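# Unfold and stand up a black phone stand

## Task

Open out the black phone stand, extend its arm, and leave it upright on its base.

## Robot and tools

ROBOT. Two six-joint arms, left_arm and right_arm, each end in a parallel gripper. Each arm sits on a tilted plate, and both plates hang on one metal frame behind the arms. A "too close" message treats an arm's plate and its half of the frame as part of that arm. Calibrated base poses in the scene frame: left_arm (+0.016, +0.263, +0.261) m, quat_wxyz (+0.993, -0.044, +0.109, +0.015); right_arm (+0.026, -0.253, +0.261) m, quat_wxyz (+0.993, +0.042, +0.110, -0.001). Gravity's up direction seen from each base: left (-0.218, -0.084, +0.972), right (-0.218, +0.084, +0.972).

FRAMES. Scene frame: origin at table-top height, halfway between the nominal bases; +x points out over the table, +z up, left_arm on the +y side (arm names do not match image sides). Each arm's end_effector_position (m), end_effector_quat_wxyz, velocities and its wrist camera pose are in that arm's own base frame. Head cameras and the table use the scene frame. Printed hand positions may be a few cm wrong, worse at long reach. The gripper's fingers point along its +z and close along its y; end_effector_position is the point between the pads, about 1 cm short of the tips.

ROW LAYOUT. Every row is one flat list of 14 numbers in [-1, 1] covering both arms: left waist, shoulder, elbow, wrist pitch, wrist yaw, wrist roll, left opening, then the same seven for right_arm. Send all 14 even if one arm is idle. Joint numbers are scaled offsets, not poses: they are measured from the Joint targets as they stood when the action (or move) began, not from the preceding row. 1.0 equals 1.202 rad (waist), 1.258 (shoulder), 1.3 (elbow), 2.073 (wrist pitch), 2.022 (wrist yaw and wrist roll). A zero keeps a joint at its target; repeating an offset in a new action moves it further. Wrist pitch has flipped sign everywhere (sent, reported, refused). Stated ranges in rad: waist -2.618 to 3.054, shoulder 0.000 to 3.142, elbow 0.000 to 3.142, wrist pitch -1.571 to 1.571 (reverse the signs for your numbers), wrist yaw -1.571 to 1.571, wrist roll -2.094 to 2.094. True ends may differ by 0.059 rad. Asking a joint more than 0.059 rad beyond its end gets the action refused for both arms; a request past the real end is clipped there, and the result may say "joint sent to its limit" (its absence proves nothing). Opening is absolute, not an offset: +1 fully open, -1 shut; a 0 is a real command, so resend the current value to leave a gripper alone.

execute_actions(actions, cameras): actions is a list of actions; each action is a list of up to 15 rows, one per 1/30 s step, the last row held until 15 steps (0.5 s) pass. An empty list just reports state and images. cameras lists camera names; omitted, null or ["all"] gives all, [] none; an unknown name voids the call. A malformed action, or a first action that fails the range check, rejects the whole call.

move(target, speed, blend, opening_speed, blocking, cameras): target is one 14-number row or a list of up to 15 rows, every one counted from the same starting Joint targets. All joints travel together, so grippers trace curves; there is no obstacle avoidance. speed: rad/s of the joint with farthest to go, 0.01 to 2, default 0.5, one value or one per target. blend: rad of corner rounding per target, default 0 (stop at each). opening_speed: finger rate per second on the -1..+1 scale, at least 0.2; use a slow value on fragile items. Paths last at least 0.5 s, and beyond 10 s they fall short. New finger values in later targets are applied after everything comes to rest there. blocking=false returns after about 0.5 s while the move continues. The result adds a "move:" line: done, off_target (resting more than 0.035 rad off), moving, held or fault, optional limits=held, and each lagging arm's worst joint and error. done does not mean no contact.

wait(seconds 0 to 10): lets time run with commands held; a running move continues. stop(): brakes the running move, needing room to do so. zoom_image(camera, region): camera is cam_head_left, cam_head_right, cam_left_wrist or cam_right_wrist; region [x0, y0, x1, y1] in pixels (origin top-left), at most 504 by 504, from that camera's latest image. finished_scene(scene): give the current scene number; irreversible, so call it only when the stand stays unfolded and upright without the robot.

RESULTS. Joint positions and Joint velocities: per arm, the six joints in the order above (rad, rad/s) then the pad gap (m; 0.094 fully open). Velocities say "within noise" when still. Joint targets are what your next offsets count from. Tool commands shows current gripper commands. grip_measured is on the opening scale; empty, it can read up to 1.6 mm wide; clamped on a hard part it reads up to about 3 mm narrower. Joint torques include arm weight, have per-unit offset and noise, and joints 1-3 wrap at ±28 N m. Action calls also list sampled step positions. "joint command not followed" means the clearance check altered targets. Per step each joint's target may lead its measurement by at most 0.202 (waist), 0.258 (shoulder), 0.3 (elbow), 0.573 (wrist pitch), 0.522 (yaw, roll) rad, and targets putting a gripper over 200 mm from its measured spot are scaled back, so big moves need several actions. Images: four 504x504 cameras in the order listed.

GRIPPING. Pads press at full force (about 50-64 N each) once commanded roughly 0.05 below the first-touch reading (0.11 for small or round parts). Release by commanding well above grip_measured.

AVOID. Dropping or releasing moving parts, slamming, fast or deep pushes, the arms hitting each other, anything leaving the table. The simulation keeps running while you compose replies. Holding loads, stretching out or straining raises motor heat: MOTOR HOT at 75 °C, fold-and-idle fault at 90 °C, collapse at 100 °C. If an arm is pressing or dragged, command its targets back past its positions. Random tugs on held parts can occur.

Each tool is called after "Request:" as name([rows], argument=value, ...), one row to a line, values as JSON.

## Session

Request:
execute_actions(actions=[])

Scene clock: 0.00 s.
left_arm: end_effector_position=(+0.5481, -0.0941, +0.1987) grip_measured=+1.000 end_effector_quat_wxyz=(+0.472, -0.526, +0.705, -0.055) | right_arm: end_effector_position=(+0.4994, -0.0552, +0.0554) grip_measured=+1.000 end_effector_quat_wxyz=(+0.666, -0.346, +0.648, -0.130)
Joint positions: left_arm=[-0.385 2.094 1.856 0.582 -0.722 -1.373 0.094] | right_arm=[-0.318 2.301 0.815 -1.39 -0.613 -0.739 0.094]
Joint velocities: within noise
Joint torques (N m): no reading
Heat: left arm: 29 °C; right arm: 29 °C.
Joint targets: left_arm=[-0.388 2.089 1.861 0.592 -0.732 -1.370] | right_arm=[-0.317 2.301 0.815 -1.380 -0.617 -0.735]
Tool commands: left_gripper/opening=+1.0 right_gripper/opening=+1.0

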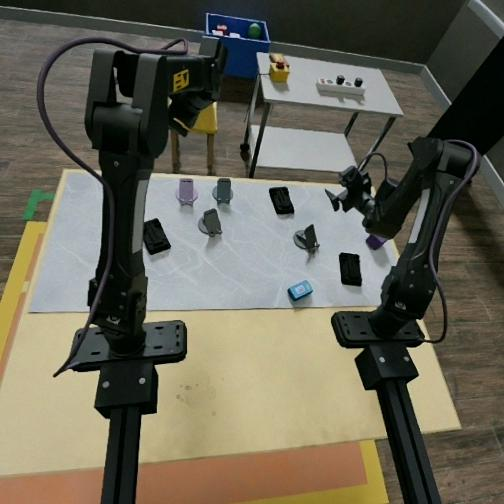

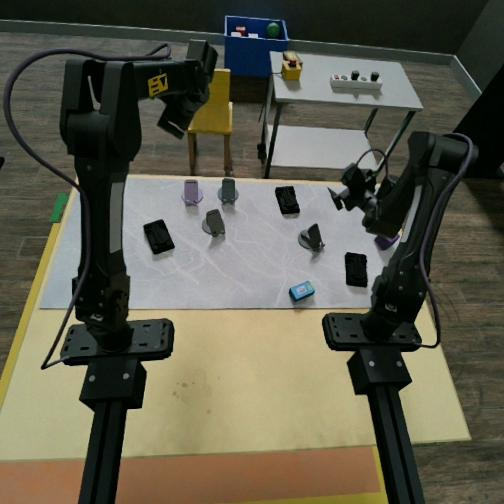

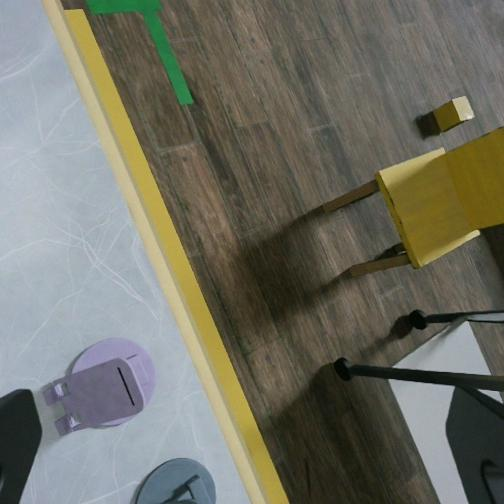

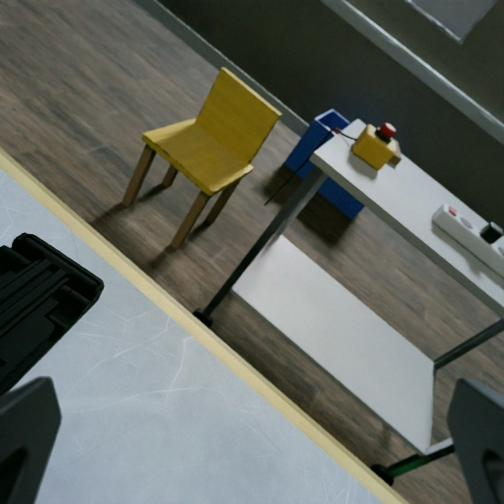

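Request:
zoom_image(camera="cam_head_left", region=[130, 160, 270, 300])

Request:
zoom_image(camera="cam_head_left", region=[260, 160, 400, 300])

Request:
zoom_image(camera="cam_head_right", region=[130, 160, 270, 300])

Request:
zoom_image(camera="cam_right_wrist", region=[0, 200, 200, 400])

Scaled by 3.600 from the camera's 504x504 image, which has a finer 720x720 frame.

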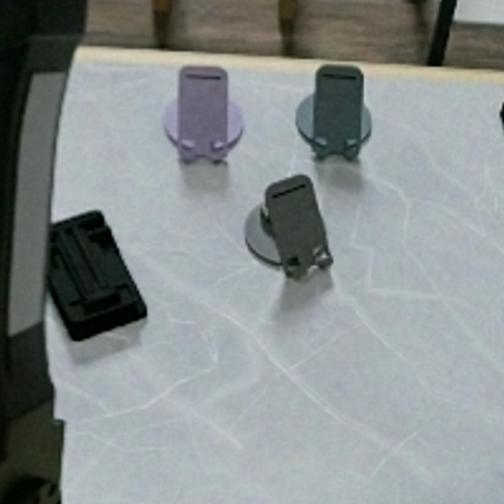

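Scaled by 3.600 from the camera's 504x504 image, which has a finer 720x720 frame.

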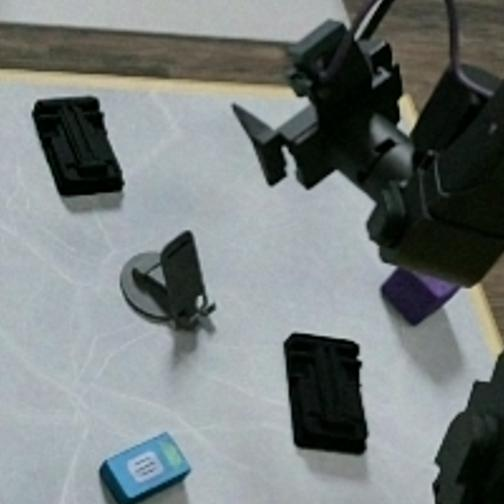

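Scaled by 3.600 from the camera's 504x504 image, which has a finer 720x720 frame.

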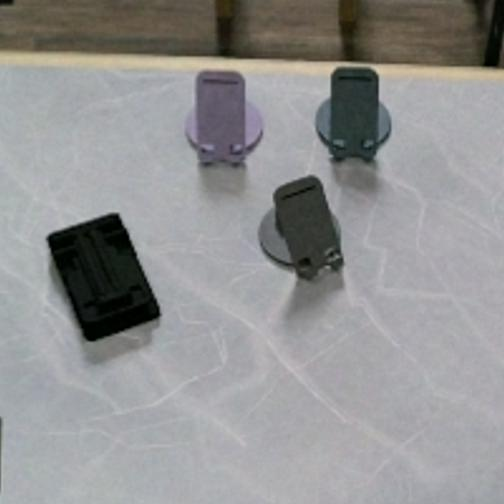

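Scaled by 2.520 from the camera's 504x504 image, which has a finer 720x720 frame.

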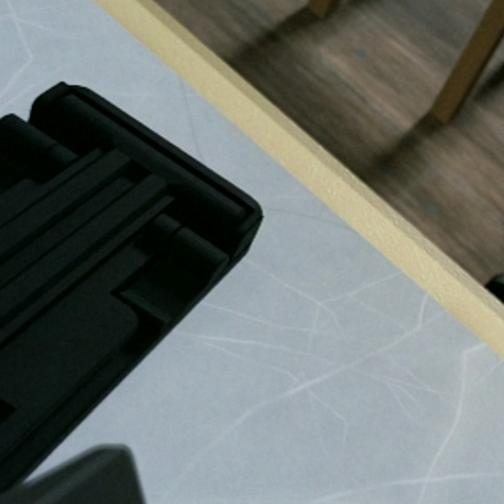

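Request:
move([
  [0.4238,0.0175,-0.046,0.212,0.334,0.678,1,0.143,-0.5246,0.19,0.4,0.331,0.3635,1],
  [0.4238,0.0175,-0.046,0.212,0.334,0.678,1,0.143,-0.5246,0.19,1.0,0.331,0.3635,1],
], speed=0.8, blend=0.1)

Scene clock: 68.40 s.
left_arm: end_effector_position=(+0.4655, +0.0686, +0.0983) grip_measured=+1.000 end_effector_quat_wxyz=(+0.133, -0.065, +0.988, +0.040) | right_arm: end_effector_position=(+0.3404, -0.0592, +0.0482) grip_measured=+1.000 end_effector_quat_wxyz=(+0.134, +0.075, +0.988, -0.032)
Joint positions: left_arm=[0.12 2.094 1.814 1.019 -0.065 -0.004 0.094] | right_arm=[-0.153 1.664 1.042 0.676 0.043 -0.008 0.094]
Joint velocities: within noise
Joint torques (N m): left_arm=[-0.68 -12.97 4.79 -0.2 0.05 0.09] | right_arm=[0.91 -9.24 7.86 -0.01 0.13 0.08]
Heat: left arm: 36 °C; right arm: 34 °C.
Joint targets: left_arm=[0.121 2.111 1.801 1.032 -0.057 0.001] | right_arm=[-0.145 1.642 1.062 0.693 0.052 0.000]
move: done

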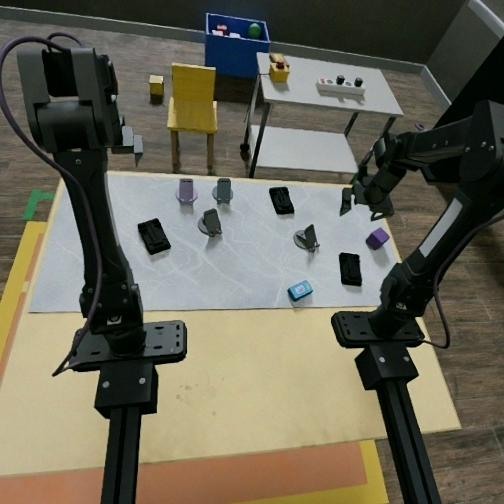

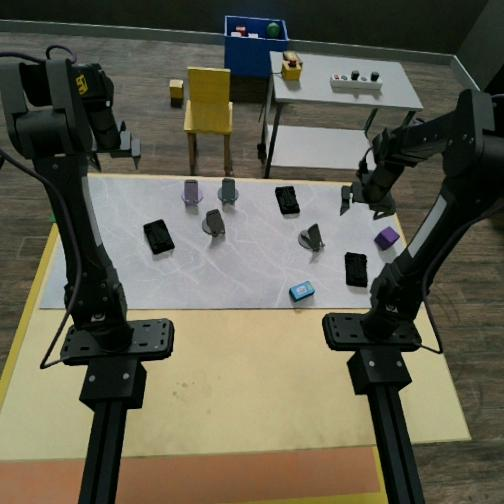

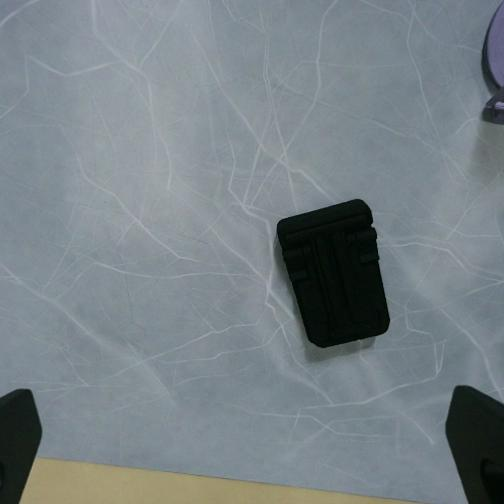

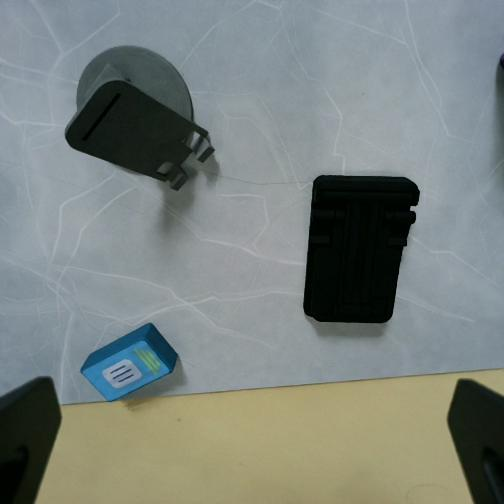

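Request:
zoom_image(camera="cam_left_wrist", region=[250, 180, 420, 350])

Request:
zoom_image(camera="cam_right_wrist", region=[280, 160, 450, 330])

Request:
zoom_image(camera="cam_right_wrist", region=[50, 40, 220, 210])

Scaled by 2.965 from the camera's 504x504 image, which has a finer 720x720 frame.

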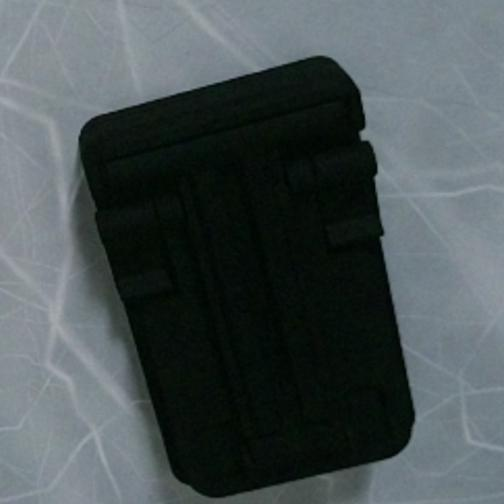

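Scaled by 2.965 from the camera's 504x504 image, which has a finer 720x720 frame.

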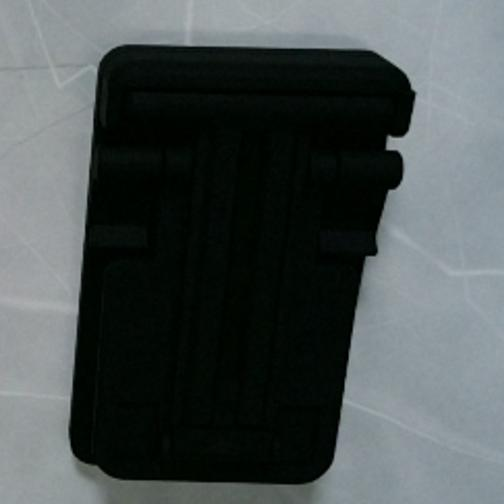

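Scaled by 2.965 from the camera's 504x504 image, which has a finer 720x720 frame.

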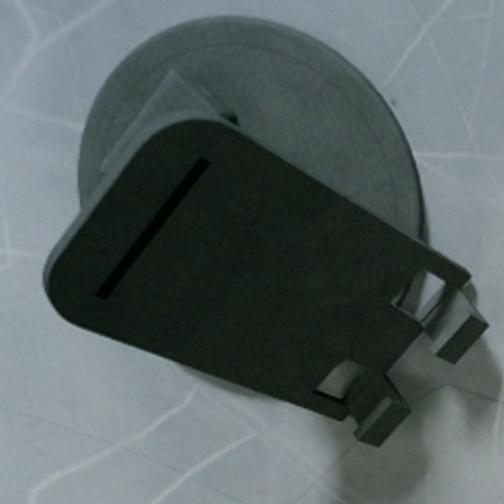

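Request:
move(target=[0,0,0,0,0,0,1,-0.103,0.2735,-0.0154,-0.1457,-0.0148,0,1], cameras=["cam_right_wrist","cam_head_left"])

Scene clock: 112.57 s.
left_arm: end_effector_position=(+0.4654, +0.0685, +0.0982) grip_measured=+1.000 end_effector_quat_wxyz=(+0.133, -0.065, +0.988, +0.040) | right_arm: end_effector_position=(+0.3613, -0.1030, -0.0379) grip_measured=+1.000 end_effector_quat_wxyz=(+0.116, +0.130, +0.984, -0.032)
Joint positions: left_arm=[0.12 2.094 1.814 1.02 -0.065 -0.004 0.094] | right_arm=[-0.265 1.964 1.042 0.409 0.032 -0.007 0.094]
Joint velocities: within noise
Joint torques (N m): left_arm=[-0.51 -13.01 4.45 -0.19 0.04 0.07] | right_arm=[-0.14 -7.12 4.56 -0.24 -0.11 0.07]
Heat: left arm: 36 °C; right arm: 40 °C.
Joint targets: left_arm=[0.121 2.111 1.801 1.032 -0.057 0.001] | right_arm=[-0.269 1.985 1.042 0.391 0.022 0.000]
move: done
Images, in order (width x height): cam_head_left 504x504, cam_right_wrist 504x504.

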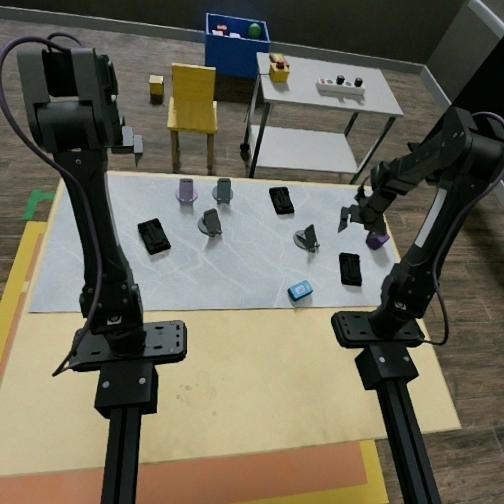

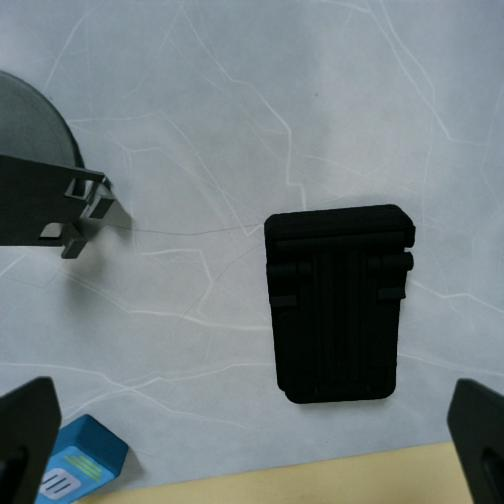

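Request:
zoom_image(camera="cam_head_left", region=[300, 160, 440, 300])

Request:
zoom_image(camera="cam_head_left", region=[60, 100, 200, 240])

Request:
zoom_image(camera="cam_right_wrist", region=[250, 190, 430, 420])

Scaled by 3.600 from the camera's 504x504 image, which has a finer 720x720 frame.

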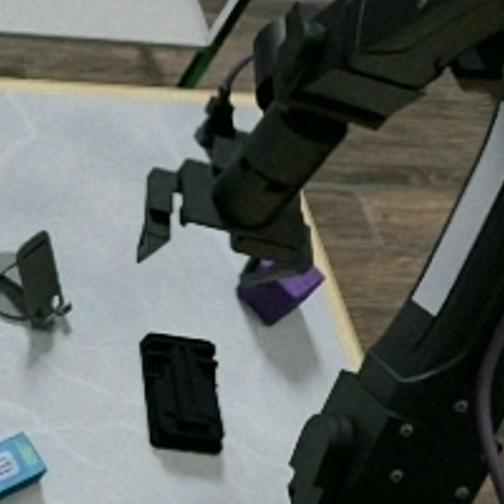

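Scaled by 3.600 from the camera's 504x504 image, which has a finer 720x720 frame.

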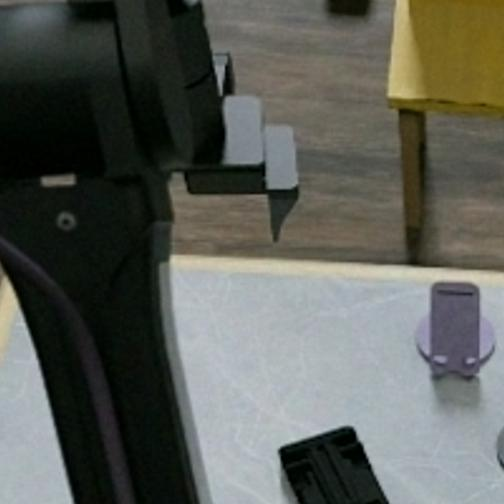

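Scaled by 2.191 from the camera's 504x504 image, which has a finer 720x720 frame.

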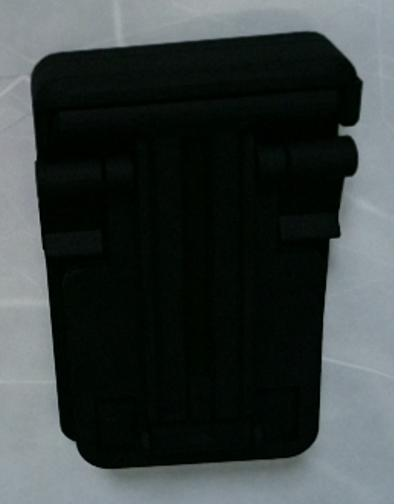

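Request:
move(target=[0,0,0,0,0,0,1,-0.1317,0.0256,0.0008,-0.0146,-0.0182,-0.078,1], cameras=["cam_right_wrist","cam_head_right"])

Scene clock: 155.57 s.
left_arm: end_effector_position=(+0.4653, +0.0685, +0.0982) grip_measured=+1.000 end_effector_quat_wxyz=(+0.133, -0.065, +0.988, +0.040) | right_arm: end_effector_position=(+0.3454, -0.1562, -0.0453) grip_measured=+1.000 end_effector_quat_wxyz=(+0.117, +0.138, +0.983, -0.033)
Joint positions: left_arm=[0.12 2.094 1.814 1.02 -0.065 -0.004 0.094] | right_arm=[-0.429 1.99 1.042 0.379 -0.004 -0.15 0.094]
Joint velocities: within noise
Joint torques (N m): left_arm=[-0.69 -12.86 4.7 -0.18 0.02 0.07] | right_arm=[-0.06 -6.68 4.53 -0.28 -0.08 -0.09]
Heat: left arm: 37 °C; right arm: 34 °C.
Joint targets: left_arm=[0.121 2.111 1.801 1.032 -0.057 0.001] | right_arm=[-0.427 2.018 1.043 0.360 -0.015 -0.158]
move: done
Images, in order (width x height): cam_head_right 504x504, cam_right_wrist 504x504.

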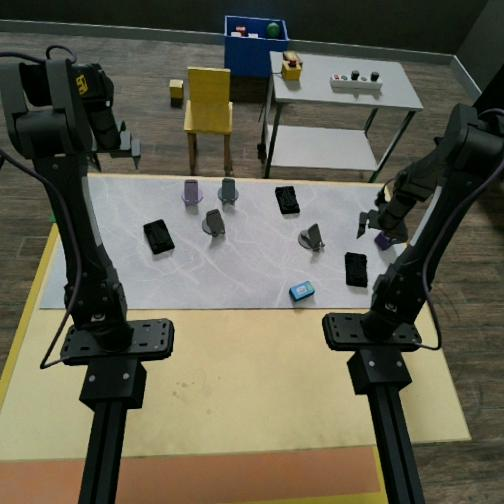

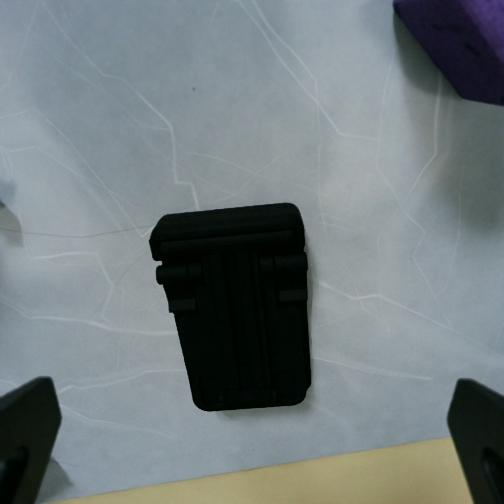

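Request:
move(target=[0,0,0,0,0,0,1,-0.0024,0.0954,0.0144,-0.0489,0,0,1], cameras=["cam_right_wrist"])

Scene clock: 174.27 s.
left_arm: end_effector_position=(+0.4653, +0.0685, +0.0982) grip_measured=+1.000 end_effector_quat_wxyz=(+0.133, -0.065, +0.988, +0.040) | right_arm: end_effector_position=(+0.3471, -0.1569, -0.0837) grip_measured=+1.000 end_effector_quat_wxyz=(+0.107, +0.138, +0.984, -0.029)
Joint positions: left_arm=[0.12 2.094 1.814 1.02 -0.065 -0.004 0.094] | right_arm=[-0.429 2.112 1.042 0.278 -0.005 -0.15 0.094]
Joint velocities: within noise
Joint torques (N m): left_arm=[-0.5 -13.11 4.64 -0.22 0.07 0.06] | right_arm=[-0.21 -7.12 5.45 -0.23 -0.11 -0.12]
Heat: left arm: 38 °C; right arm: 35 °C.
Joint targets: left_arm=[0.121 2.111 1.801 1.032 -0.057 0.001] | right_arm=[-0.430 2.138 1.062 0.259 -0.015 -0.158]
move: done
Images, in order (width x height): cam_right_wrist 504x504.

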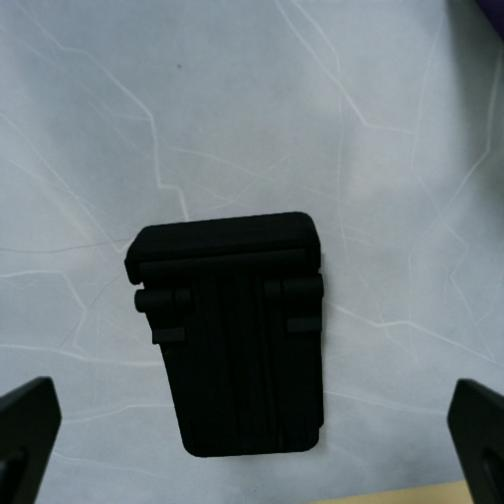

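Request:
move([
  [0,0,0,0,0,0,1,-0.333,-0.7456,0.106,0.357,0,0,1],
  [-0.8148,0,-0.1623,-0.785,0.293,0,1,-0.333,-0.7456,0.106,0.357,0,0,1],
  [-0.8148,0.5453,-0.1623,-0.785,0.293,0,1,-0.333,-0.7456,0.106,0.357,0,0,1],
], speed=0.8, blend=0.1)

Scene clock: 196.53 s.
left_arm: end_effector_position=(+0.3217, -0.5076, -0.1298) grip_measured=+1.000 end_effector_quat_wxyz=(+0.306, +0.464, +0.732, -0.394) | right_arm: end_effector_position=(+0.2094, -0.2219, +0.2076) grip_measured=+1.000 end_effector_quat_wxyz=(+0.246, +0.315, +0.908, -0.125)
Joint positions: left_arm=[-0.859 2.795 1.587 -0.59 0.523 -0.004 0.094] | right_arm=[-0.823 1.209 1.179 0.981 -0.009 -0.151 0.094]
Joint velocities: within noise
Joint torques (N m): left_arm=[-3.34 -15.21 4.38 -1.7 0.43 0.08] | right_arm=[-1.01 -5.27 9.57 -0.5 0.03 -0.09]
Heat: left arm: 38 °C; right arm: 36 °C.
Joint targets: left_arm=[-0.858 2.797 1.590 -0.596 0.535 0.001] | right_arm=[-0.831 1.200 1.200 0.999 -0.015 -0.158]
move: done

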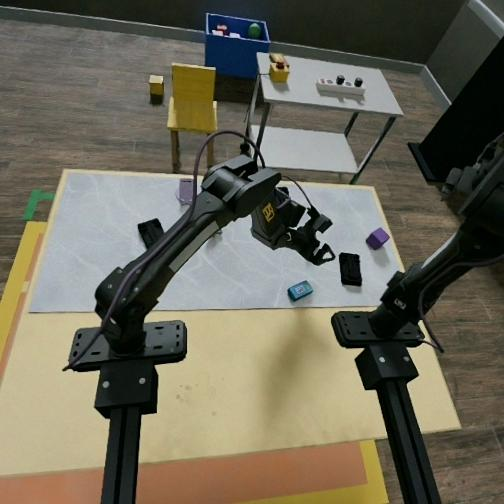

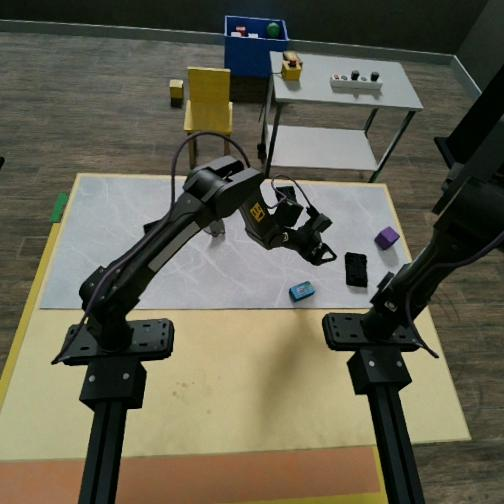

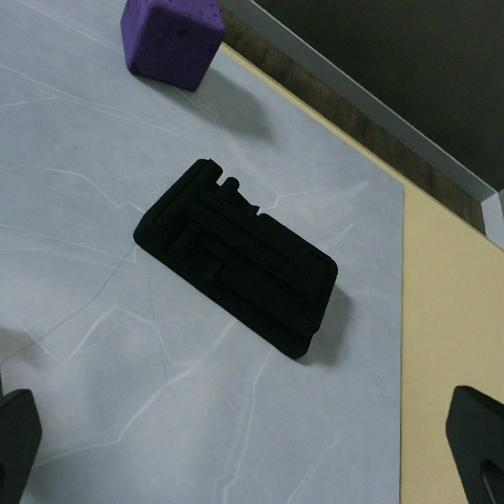

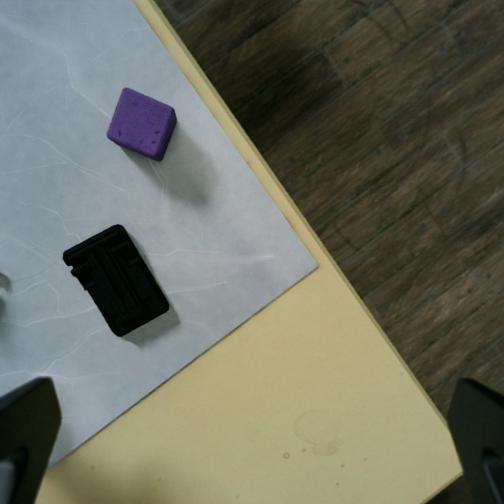

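Request:
zoom_image(camera="cam_left_wrist", region=[120, 140, 350, 370])

Request:
zoom_image(camera="cam_right_wrist", region=[50, 210, 190, 350])

Scaled by 2.191 from the camera's 504x504 image, which has a finer 720x720 frame.

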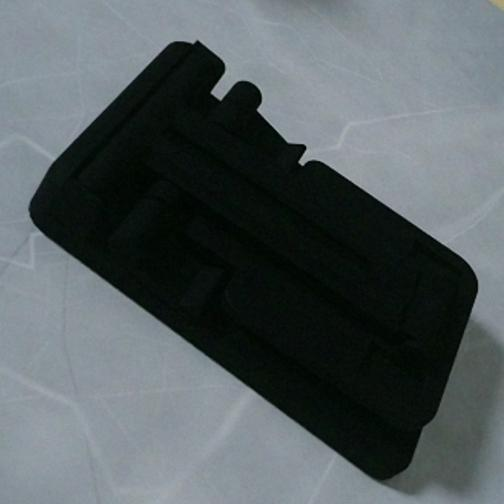

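Scaled by 3.600 from the camera's 504x504 image, which has a finer 720x720 frame.

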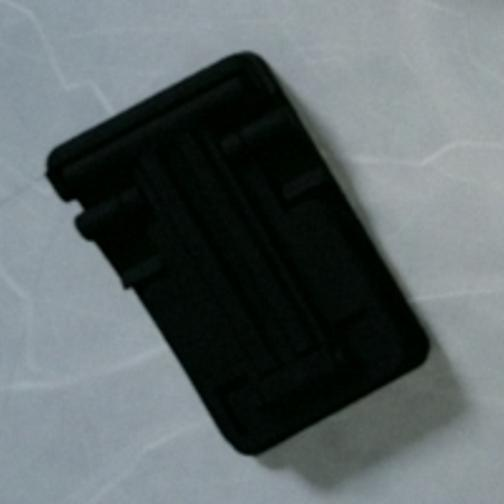

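Request:
move([
  [0,-0.9515,-0.069,0,-0.2646,0,1,0,0,0,0,0,0,1],
  [0.6306,-0.9515,-0.069,0.77,-0.2646,0,1,0.3238,0.3577,-0.1599,-0.2363,-0.0016,-0.066,1],
  [0.6306,-0.9515,-0.069,0.77,-0.2646,0,1,0.3238,0.7154,-0.3198,-0.4726,-0.0016,-0.066,1],
], speed=0.8, blend=0.1, cameras=["cam_right_wrist","cam_head_right"])

Scene clock: 233.93 s.
left_arm: end_effector_position=(+0.3928, -0.0405, +0.2065) grip_measured=+1.000 end_effector_quat_wxyz=(+0.251, +0.049, +0.967, -0.014) | right_arm: end_effector_position=(+0.2998, -0.1405, -0.1124) grip_measured=+1.000 end_effector_quat_wxyz=(+0.112, +0.080, +0.990, -0.037)
Joint positions: left_arm=[-0.104 1.591 1.514 0.986 0.002 -0.004 0.094] | right_arm=[-0.446 2.082 0.785 0.038 -0.01 -0.283 0.094]
Joint velocities: within noise
Joint torques (N m): left_arm=[-0.44 -9.22 5.08 -0.73 0.04 0.03] | right_arm=[0.32 -6.49 2.3 -0.29 -0.07 -0.13]
Heat: left arm: 41 °C; right arm: 34 °C.
Joint targets: left_arm=[-0.100 1.600 1.501 1.000 0.000 0.001] | right_arm=[-0.441 2.100 0.784 0.019 -0.018 -0.291]
move: done
Images, in order (width x height): cam_head_right 504x504, cam_right_wrist 504x504.

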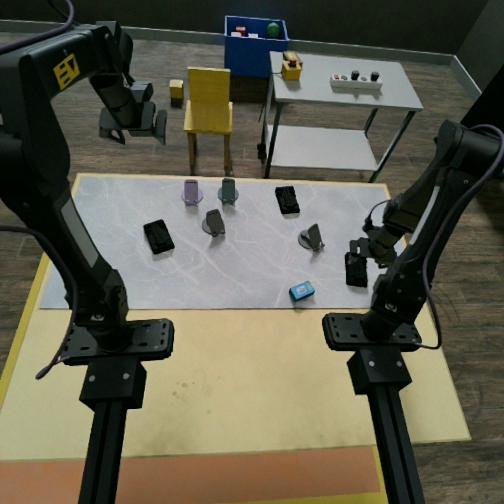

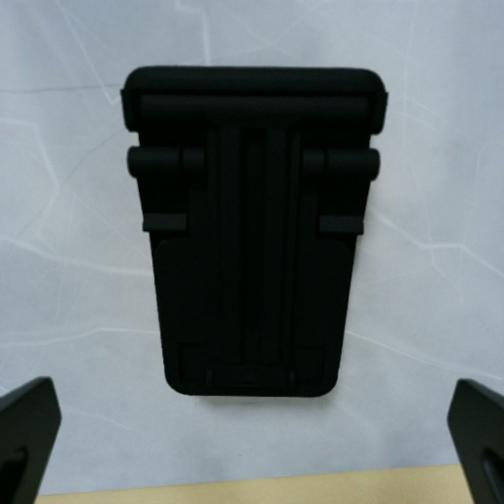

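Request:
move(target=[0,0,0,0,0,0,1,0.0025,0.1405,0.0675,-0.043,0,0.0015,1], speed=0.2, cameras=["cam_right_wrist","cam_head_right"])

Request:
zoom_image(camera="cam_head_right", region=[310, 210, 430, 330])

Scene clock: 273.70 s.
left_arm: end_effector_position=(+0.3927, -0.0405, +0.2064) grip_measured=+1.000 end_effector_quat_wxyz=(+0.251, +0.049, +0.967, -0.014) | right_arm: end_effector_position=(+0.3133, -0.1470, -0.1475) grip_measured=+1.000 end_effector_quat_wxyz=(+0.110, +0.080, +0.990, -0.037)
Joint positions: left_arm=[-0.104 1.591 1.514 0.987 0.002 -0.004 0.094] | right_arm=[-0.446 2.248 0.86 -0.051 -0.01 -0.284 0.094]
Joint velocities: within noise
Joint torques (N m): left_arm=[-0.55 -9.18 4.98 -0.72 0.03 0.07] | right_arm=[0.51 -6.06 2.91 -0.26 -0.09 -0.07]
Heat: left arm: 40 °C; right arm: 33 °C.
Joint targets: left_arm=[-0.100 1.600 1.501 1.000 0.000 0.001] | right_arm=[-0.438 2.276 0.872 -0.070 -0.018 -0.288]
move: done
Images, in order (width x height): cam_head_right 504x504, cam_right_wrist 504x504.

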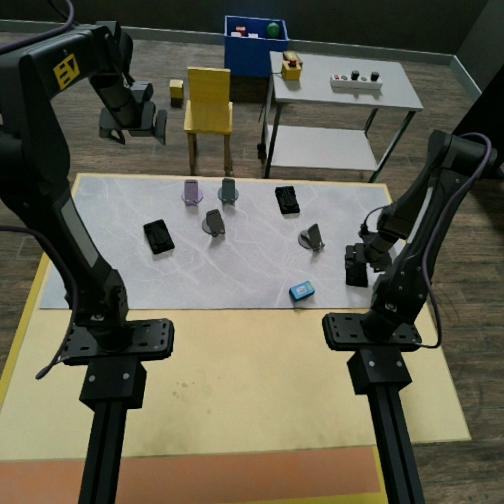

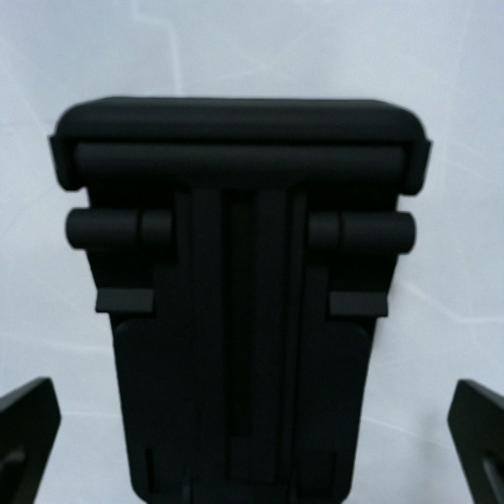

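Scaled by 4.200 from the camera's 504x504 image, which has a finer 720x720 frame.

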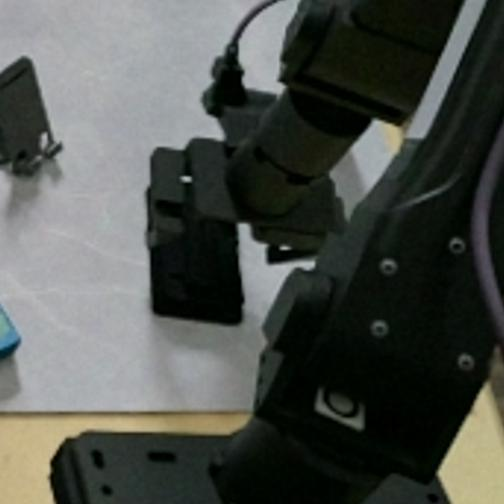

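Request:
move(target=[0,0,0,0,0,0,1,0,0.0618,0.0232,-0.023,0,0,1], speed=0.1, cameras=["cam_right_wrist","cam_head_right"])

Request:
zoom_image(camera="cam_head_right", region=[310, 210, 430, 330])

Scene clock: 284.30 s.
left_arm: end_effector_position=(+0.3926, -0.0404, +0.2064) grip_measured=+1.000 end_effector_quat_wxyz=(+0.250, +0.049, +0.967, -0.014) | right_arm: end_effector_position=(+0.3182, -0.1493, -0.1650) grip_measured=+1.000 end_effector_quat_wxyz=(+0.112, +0.080, +0.990, -0.038)
Joint positions: left_arm=[-0.104 1.591 1.514 0.987 0.002 -0.004 0.094] | right_arm=[-0.446 2.325 0.891 -0.099 -0.01 -0.284 0.094]
Joint velocities: within noise
Joint torques (N m): left_arm=[-0.5 -9.57 4.94 -0.71 0.08 0.04] | right_arm=[0.58 -6.22 2.47 -0.32 -0.06 -0.08]
Heat: left arm: 40 °C; right arm: 34 °C.
Joint targets: left_arm=[-0.100 1.600 1.501 1.001 0.000 0.001] | right_arm=[-0.438 2.354 0.902 -0.118 -0.018 -0.288]
move: done
Images, in order (width x height): cam_head_right 504x504, cam_right_wrist 504x504.

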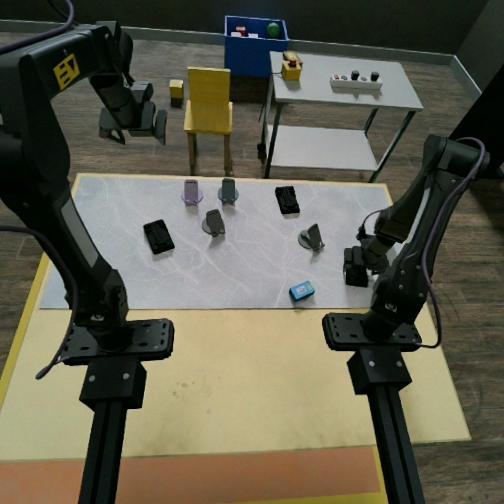

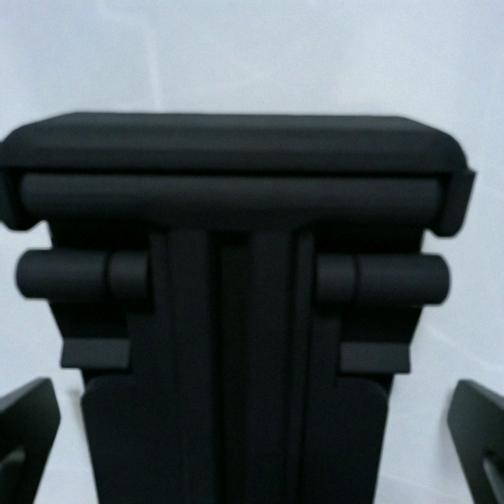

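Scaled by 4.200 from the camera's 504x504 image, which has a finer 720x720 frame.

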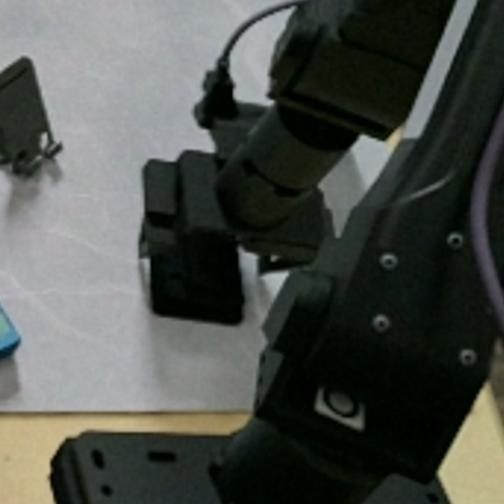

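Request:
move(target=[0,0,0,0,0,0,1,0,0,0,0,0,0,0.3], opening_speed=0.5, cameras=["cam_right_wrist"])

Scene clock: 292.03 s.
left_arm: end_effector_position=(+0.3926, -0.0404, +0.2064) grip_measured=+1.000 end_effector_quat_wxyz=(+0.250, +0.049, +0.967, -0.014) | right_arm: end_effector_position=(+0.3189, -0.1484, -0.1649) grip_measured=+0.461 end_effector_quat_wxyz=(+0.112, +0.079, +0.990, -0.037)
Joint positions: left_arm=[-0.104 1.591 1.514 0.987 0.002 -0.004 0.094] | right_arm=[-0.444 2.325 0.891 -0.1 -0.01 -0.284 0.069]
Joint velocities: within noise
Joint torques (N m): left_arm=[-0.57 -9.39 4.93 -0.7 0.05 0.11] | right_arm=[0.24 -6.19 2.48 -0.27 -0.06 -0.07]
Heat: left arm: 40 °C; right arm: 34 °C.
Joint targets: left_arm=[-0.100 1.600 1.501 1.000 0.000 0.001] | right_arm=[-0.438 2.354 0.902 -0.118 -0.018 -0.288]
move: done
Images, in order (width x height): cam_right_wrist 504x504.

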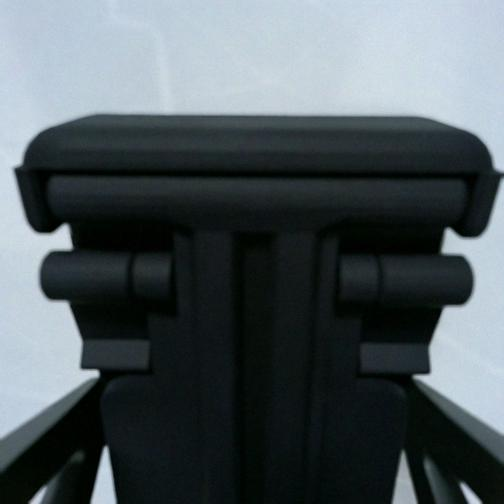

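Request:
move([
  [0,0,0,0,0,0,1,0,-0.48,-0.155,0.194,0,0,0.3],
  [0,0,0,0,0,0,1,0.986,-0.291,0.2389,0.389,0.1133,-0.2713,0.3],
  [0,0,0,0,0,0,1,0.986,-0.092,0.2389,0.2686,0.1133,-0.2713,0.3],
], speed=0.5, blend=0.08)

Scene clock: 360.10 s.
left_arm: end_effector_position=(+0.3925, -0.0404, +0.2063) grip_measured=+1.000 end_effector_quat_wxyz=(+0.250, +0.049, +0.967, -0.014) | right_arm: end_effector_position=(+0.3041, +0.2289, -0.0932) grip_measured=+0.459 end_effector_quat_wxyz=(-0.039, +0.698, -0.707, +0.106)
Joint positions: left_arm=[-0.104 1.591 1.514 0.988 0.002 -0.004 0.094] | right_arm=[0.74 2.219 1.193 0.456 0.208 -0.829 0.069]
Joint velocities: within noise
Joint torques (N m): left_arm=[-0.29 -9.26 5.08 -0.72 -0.01 0.05] | right_arm=[2.65 -7.91 6.3 -0.23 0.02 -0.1]
Heat: left arm: 41 °C; right arm: 35 °C.
Joint targets: left_arm=[-0.100 1.600 1.501 1.001 0.000 0.001] | right_arm=[0.747 2.239 1.212 0.439 0.211 -0.837]
move: done

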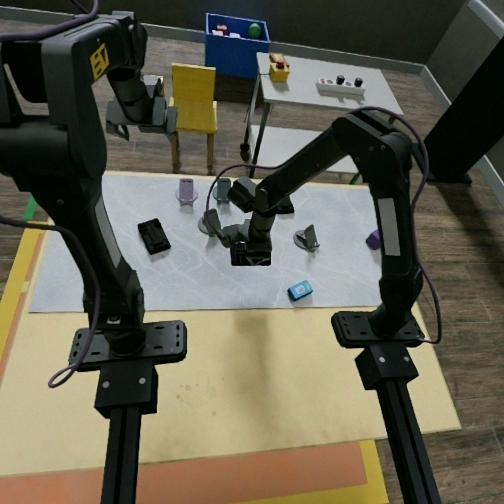

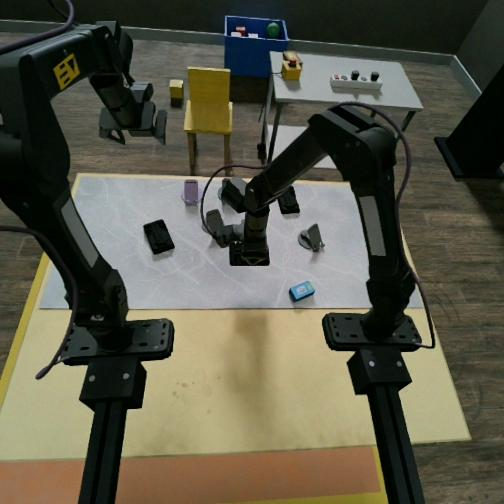

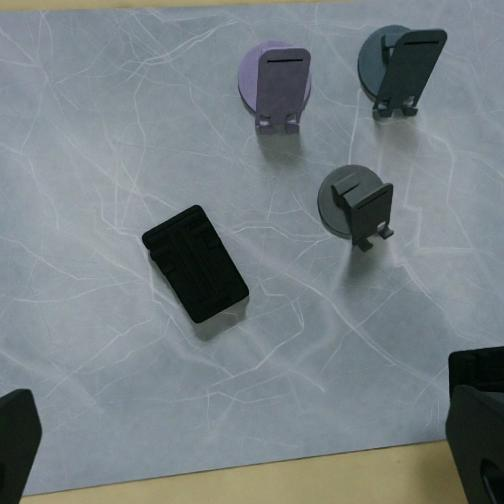

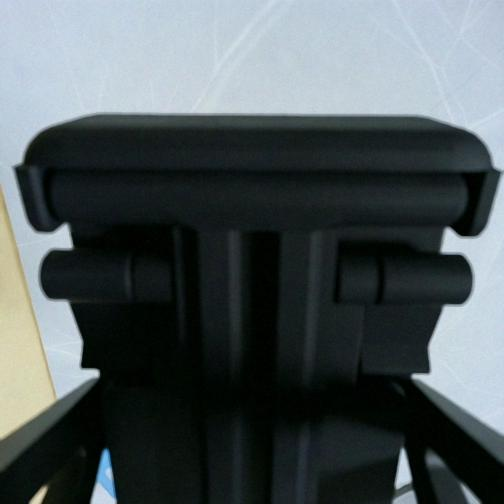

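Request:
move(target=[0,0,0,0,0,0,1,-0.0334,0.2241,0.0749,-0.0938,-0.0021,-0.0201,0.3], speed=0.3, cameras=["cam_head_left"])

Request:
zoom_image(camera="cam_head_left", region=[180, 190, 340, 320])

Scene clock: 372.10 s.
left_arm: end_effector_position=(+0.3925, -0.0404, +0.2063) grip_measured=+1.000 end_effector_quat_wxyz=(+0.250, +0.049, +0.967, -0.014) | right_arm: end_effector_position=(+0.3261, +0.2338, -0.1728) grip_measured=+0.459 end_effector_quat_wxyz=(-0.044, +0.702, -0.703, +0.108)
Joint positions: left_arm=[-0.104 1.591 1.514 0.988 0.002 -0.004 0.094] | right_arm=[0.712 2.494 1.289 0.261 0.209 -0.869 0.069]
Joint velocities: within noise
Joint torques (N m): left_arm=[-0.47 -9.21 4.98 -0.71 0.02 0.09] | right_arm=[1.83 -8.12 5.46 -0.28 -0.02 -0.1]
Heat: left arm: 41 °C; right arm: 37 °C.
Joint targets: left_arm=[-0.100 1.600 1.501 1.001 0.000 0.001] | right_arm=[0.707 2.521 1.310 0.245 0.207 -0.878]
move: done
Images, in order (width x height): cam_head_left 504x504.

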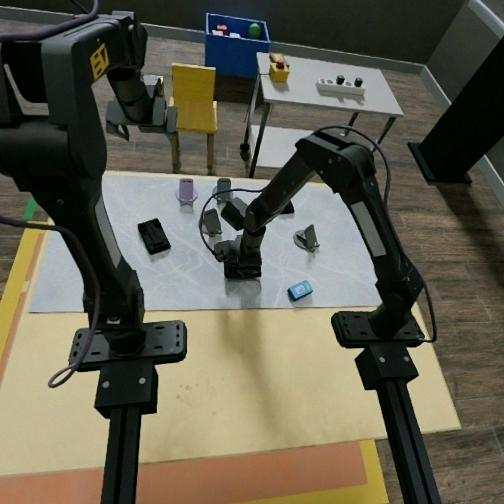

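Scaled by 3.150 from the camera's 504x504 image, which has a finer 720x720 frame.

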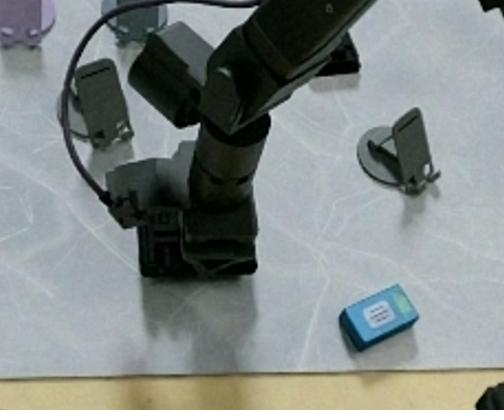

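Request:
move(target=[0,0,0,0,0,0,1,-0.0059,0.0396,0.0132,-0.0166,0,-0.0036,0.3], speed=0.1, cameras=["cam_head_left"])

Request:
zoom_image(camera="cam_head_left", region=[180, 190, 340, 320])

Scene clock: 379.50 s.
left_arm: end_effector_position=(+0.3925, -0.0404, +0.2063) grip_measured=+1.000 end_effector_quat_wxyz=(+0.250, +0.049, +0.967, -0.014) | right_arm: end_effector_position=(+0.3299, +0.2336, -0.1863) grip_measured=+0.459 end_effector_quat_wxyz=(-0.046, +0.702, -0.702, +0.108)
Joint positions: left_arm=[-0.104 1.591 1.514 0.988 0.002 -0.004 0.094] | right_arm=[0.705 2.54 1.308 0.227 0.209 -0.877 0.069]
Joint velocities: within noise
Joint torques (N m): left_arm=[-0.29 -9.29 5.09 -0.69 0.03 0.13] | right_arm=[1.74 -7.95 5.15 -0.22 0.02 -0.13]
Heat: left arm: 41 °C; right arm: 37 °C.
Joint targets: left_arm=[-0.100 1.600 1.501 1.001 0.000 0.001] | right_arm=[0.699 2.570 1.327 0.210 0.207 -0.885]
move: done
Images, in order (width x height): cam_head_left 504x504.

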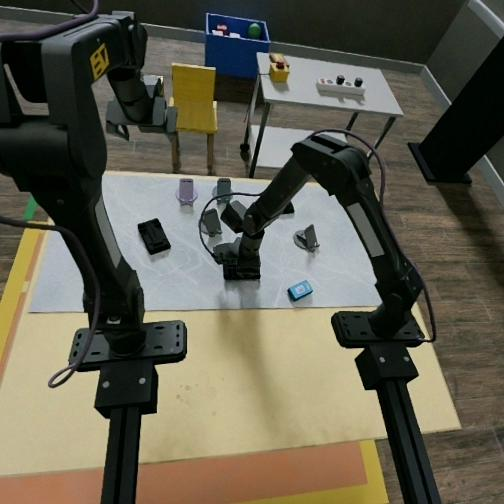

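Scaled by 3.150 from the camera's 504x504 image, which has a finer 720x720 frame.

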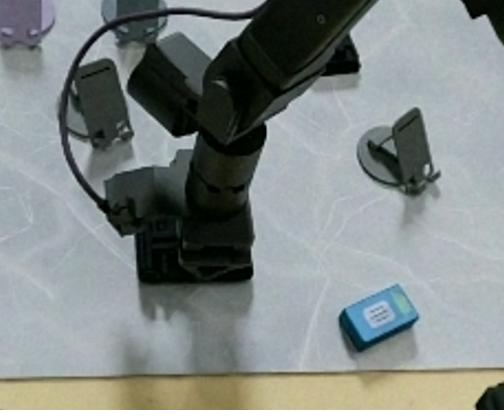

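Request:
move(target=[0,0,0,0,0,0,1,0,0.0239,0.0112,-0.0074,0,0,0.3], speed=0.05, cameras=["cam_head_left"])

Request:
zoom_image(camera="cam_head_left", region=[180, 190, 340, 320])

Scene clock: 392.03 s.
left_arm: end_effector_position=(+0.3925, -0.0404, +0.2063) grip_measured=+1.000 end_effector_quat_wxyz=(+0.250, +0.049, +0.967, -0.014) | right_arm: end_effector_position=(+0.3318, +0.2352, -0.1935) grip_measured=+0.459 end_effector_quat_wxyz=(-0.048, +0.702, -0.702, +0.109)
Joint positions: left_arm=[-0.104 1.591 1.514 0.988 0.002 -0.004 0.094] | right_arm=[0.705 2.567 1.324 0.213 0.209 -0.877 0.069]
Joint velocities: within noise
Joint torques (N m): left_arm=[-0.51 -8.99 5.16 -0.69 0.05 0.06] | right_arm=[1.95 -7.75 4.92 -0.26 -0.01 -0.11]
Heat: left arm: 41 °C; right arm: 38 °C.
Joint targets: left_arm=[-0.100 1.600 1.501 1.001 0.000 0.001] | right_arm=[0.699 2.600 1.342 0.195 0.207 -0.885]
move: done
Images, in order (width x height): cam_head_left 504x504.

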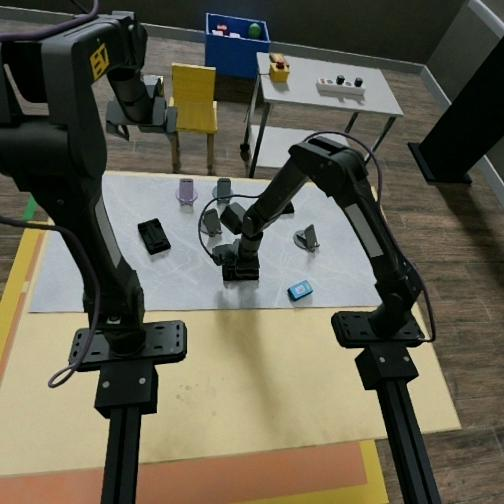

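Scaled by 3.150 from the camera's 504x504 image, which has a finer 720x720 frame.

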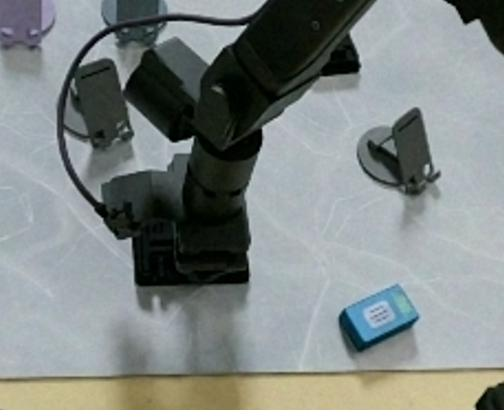

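Request:
move(target=[0,0,0,0,0,0,1,0,0,0,0,0,0,0.9], opening_speed=0.4, cameras=["cam_right_wrist"])

Scene clock: 399.27 s.
left_arm: end_effector_position=(+0.3925, -0.0404, +0.2063) grip_measured=+1.000 end_effector_quat_wxyz=(+0.250, +0.049, +0.967, -0.014) | right_arm: end_effector_position=(+0.3327, +0.2359, -0.1932) grip_measured=+0.897 end_effector_quat_wxyz=(-0.050, +0.702, -0.702, +0.109)
Joint positions: left_arm=[-0.104 1.591 1.514 0.988 0.002 -0.004 0.094] | right_arm=[0.705 2.567 1.325 0.211 0.209 -0.877 0.089]
Joint velocities: within noise
Joint torques (N m): left_arm=[-0.49 -9.05 5.22 -0.74 0.06 0.05] | right_arm=[1.83 -7.79 4.86 -0.28 0 -0.11]
Heat: left arm: 41 °C; right arm: 38 °C.
Joint targets: left_arm=[-0.100 1.600 1.501 1.001 0.000 0.001] | right_arm=[0.699 2.600 1.342 0.195 0.207 -0.885]
move: done
Images, in order (width x height): cam_right_wrist 504x504.

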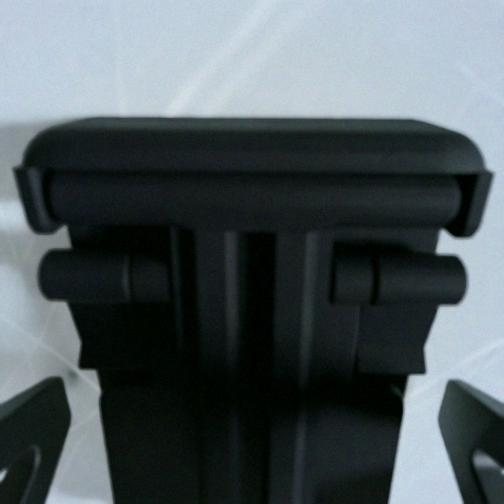

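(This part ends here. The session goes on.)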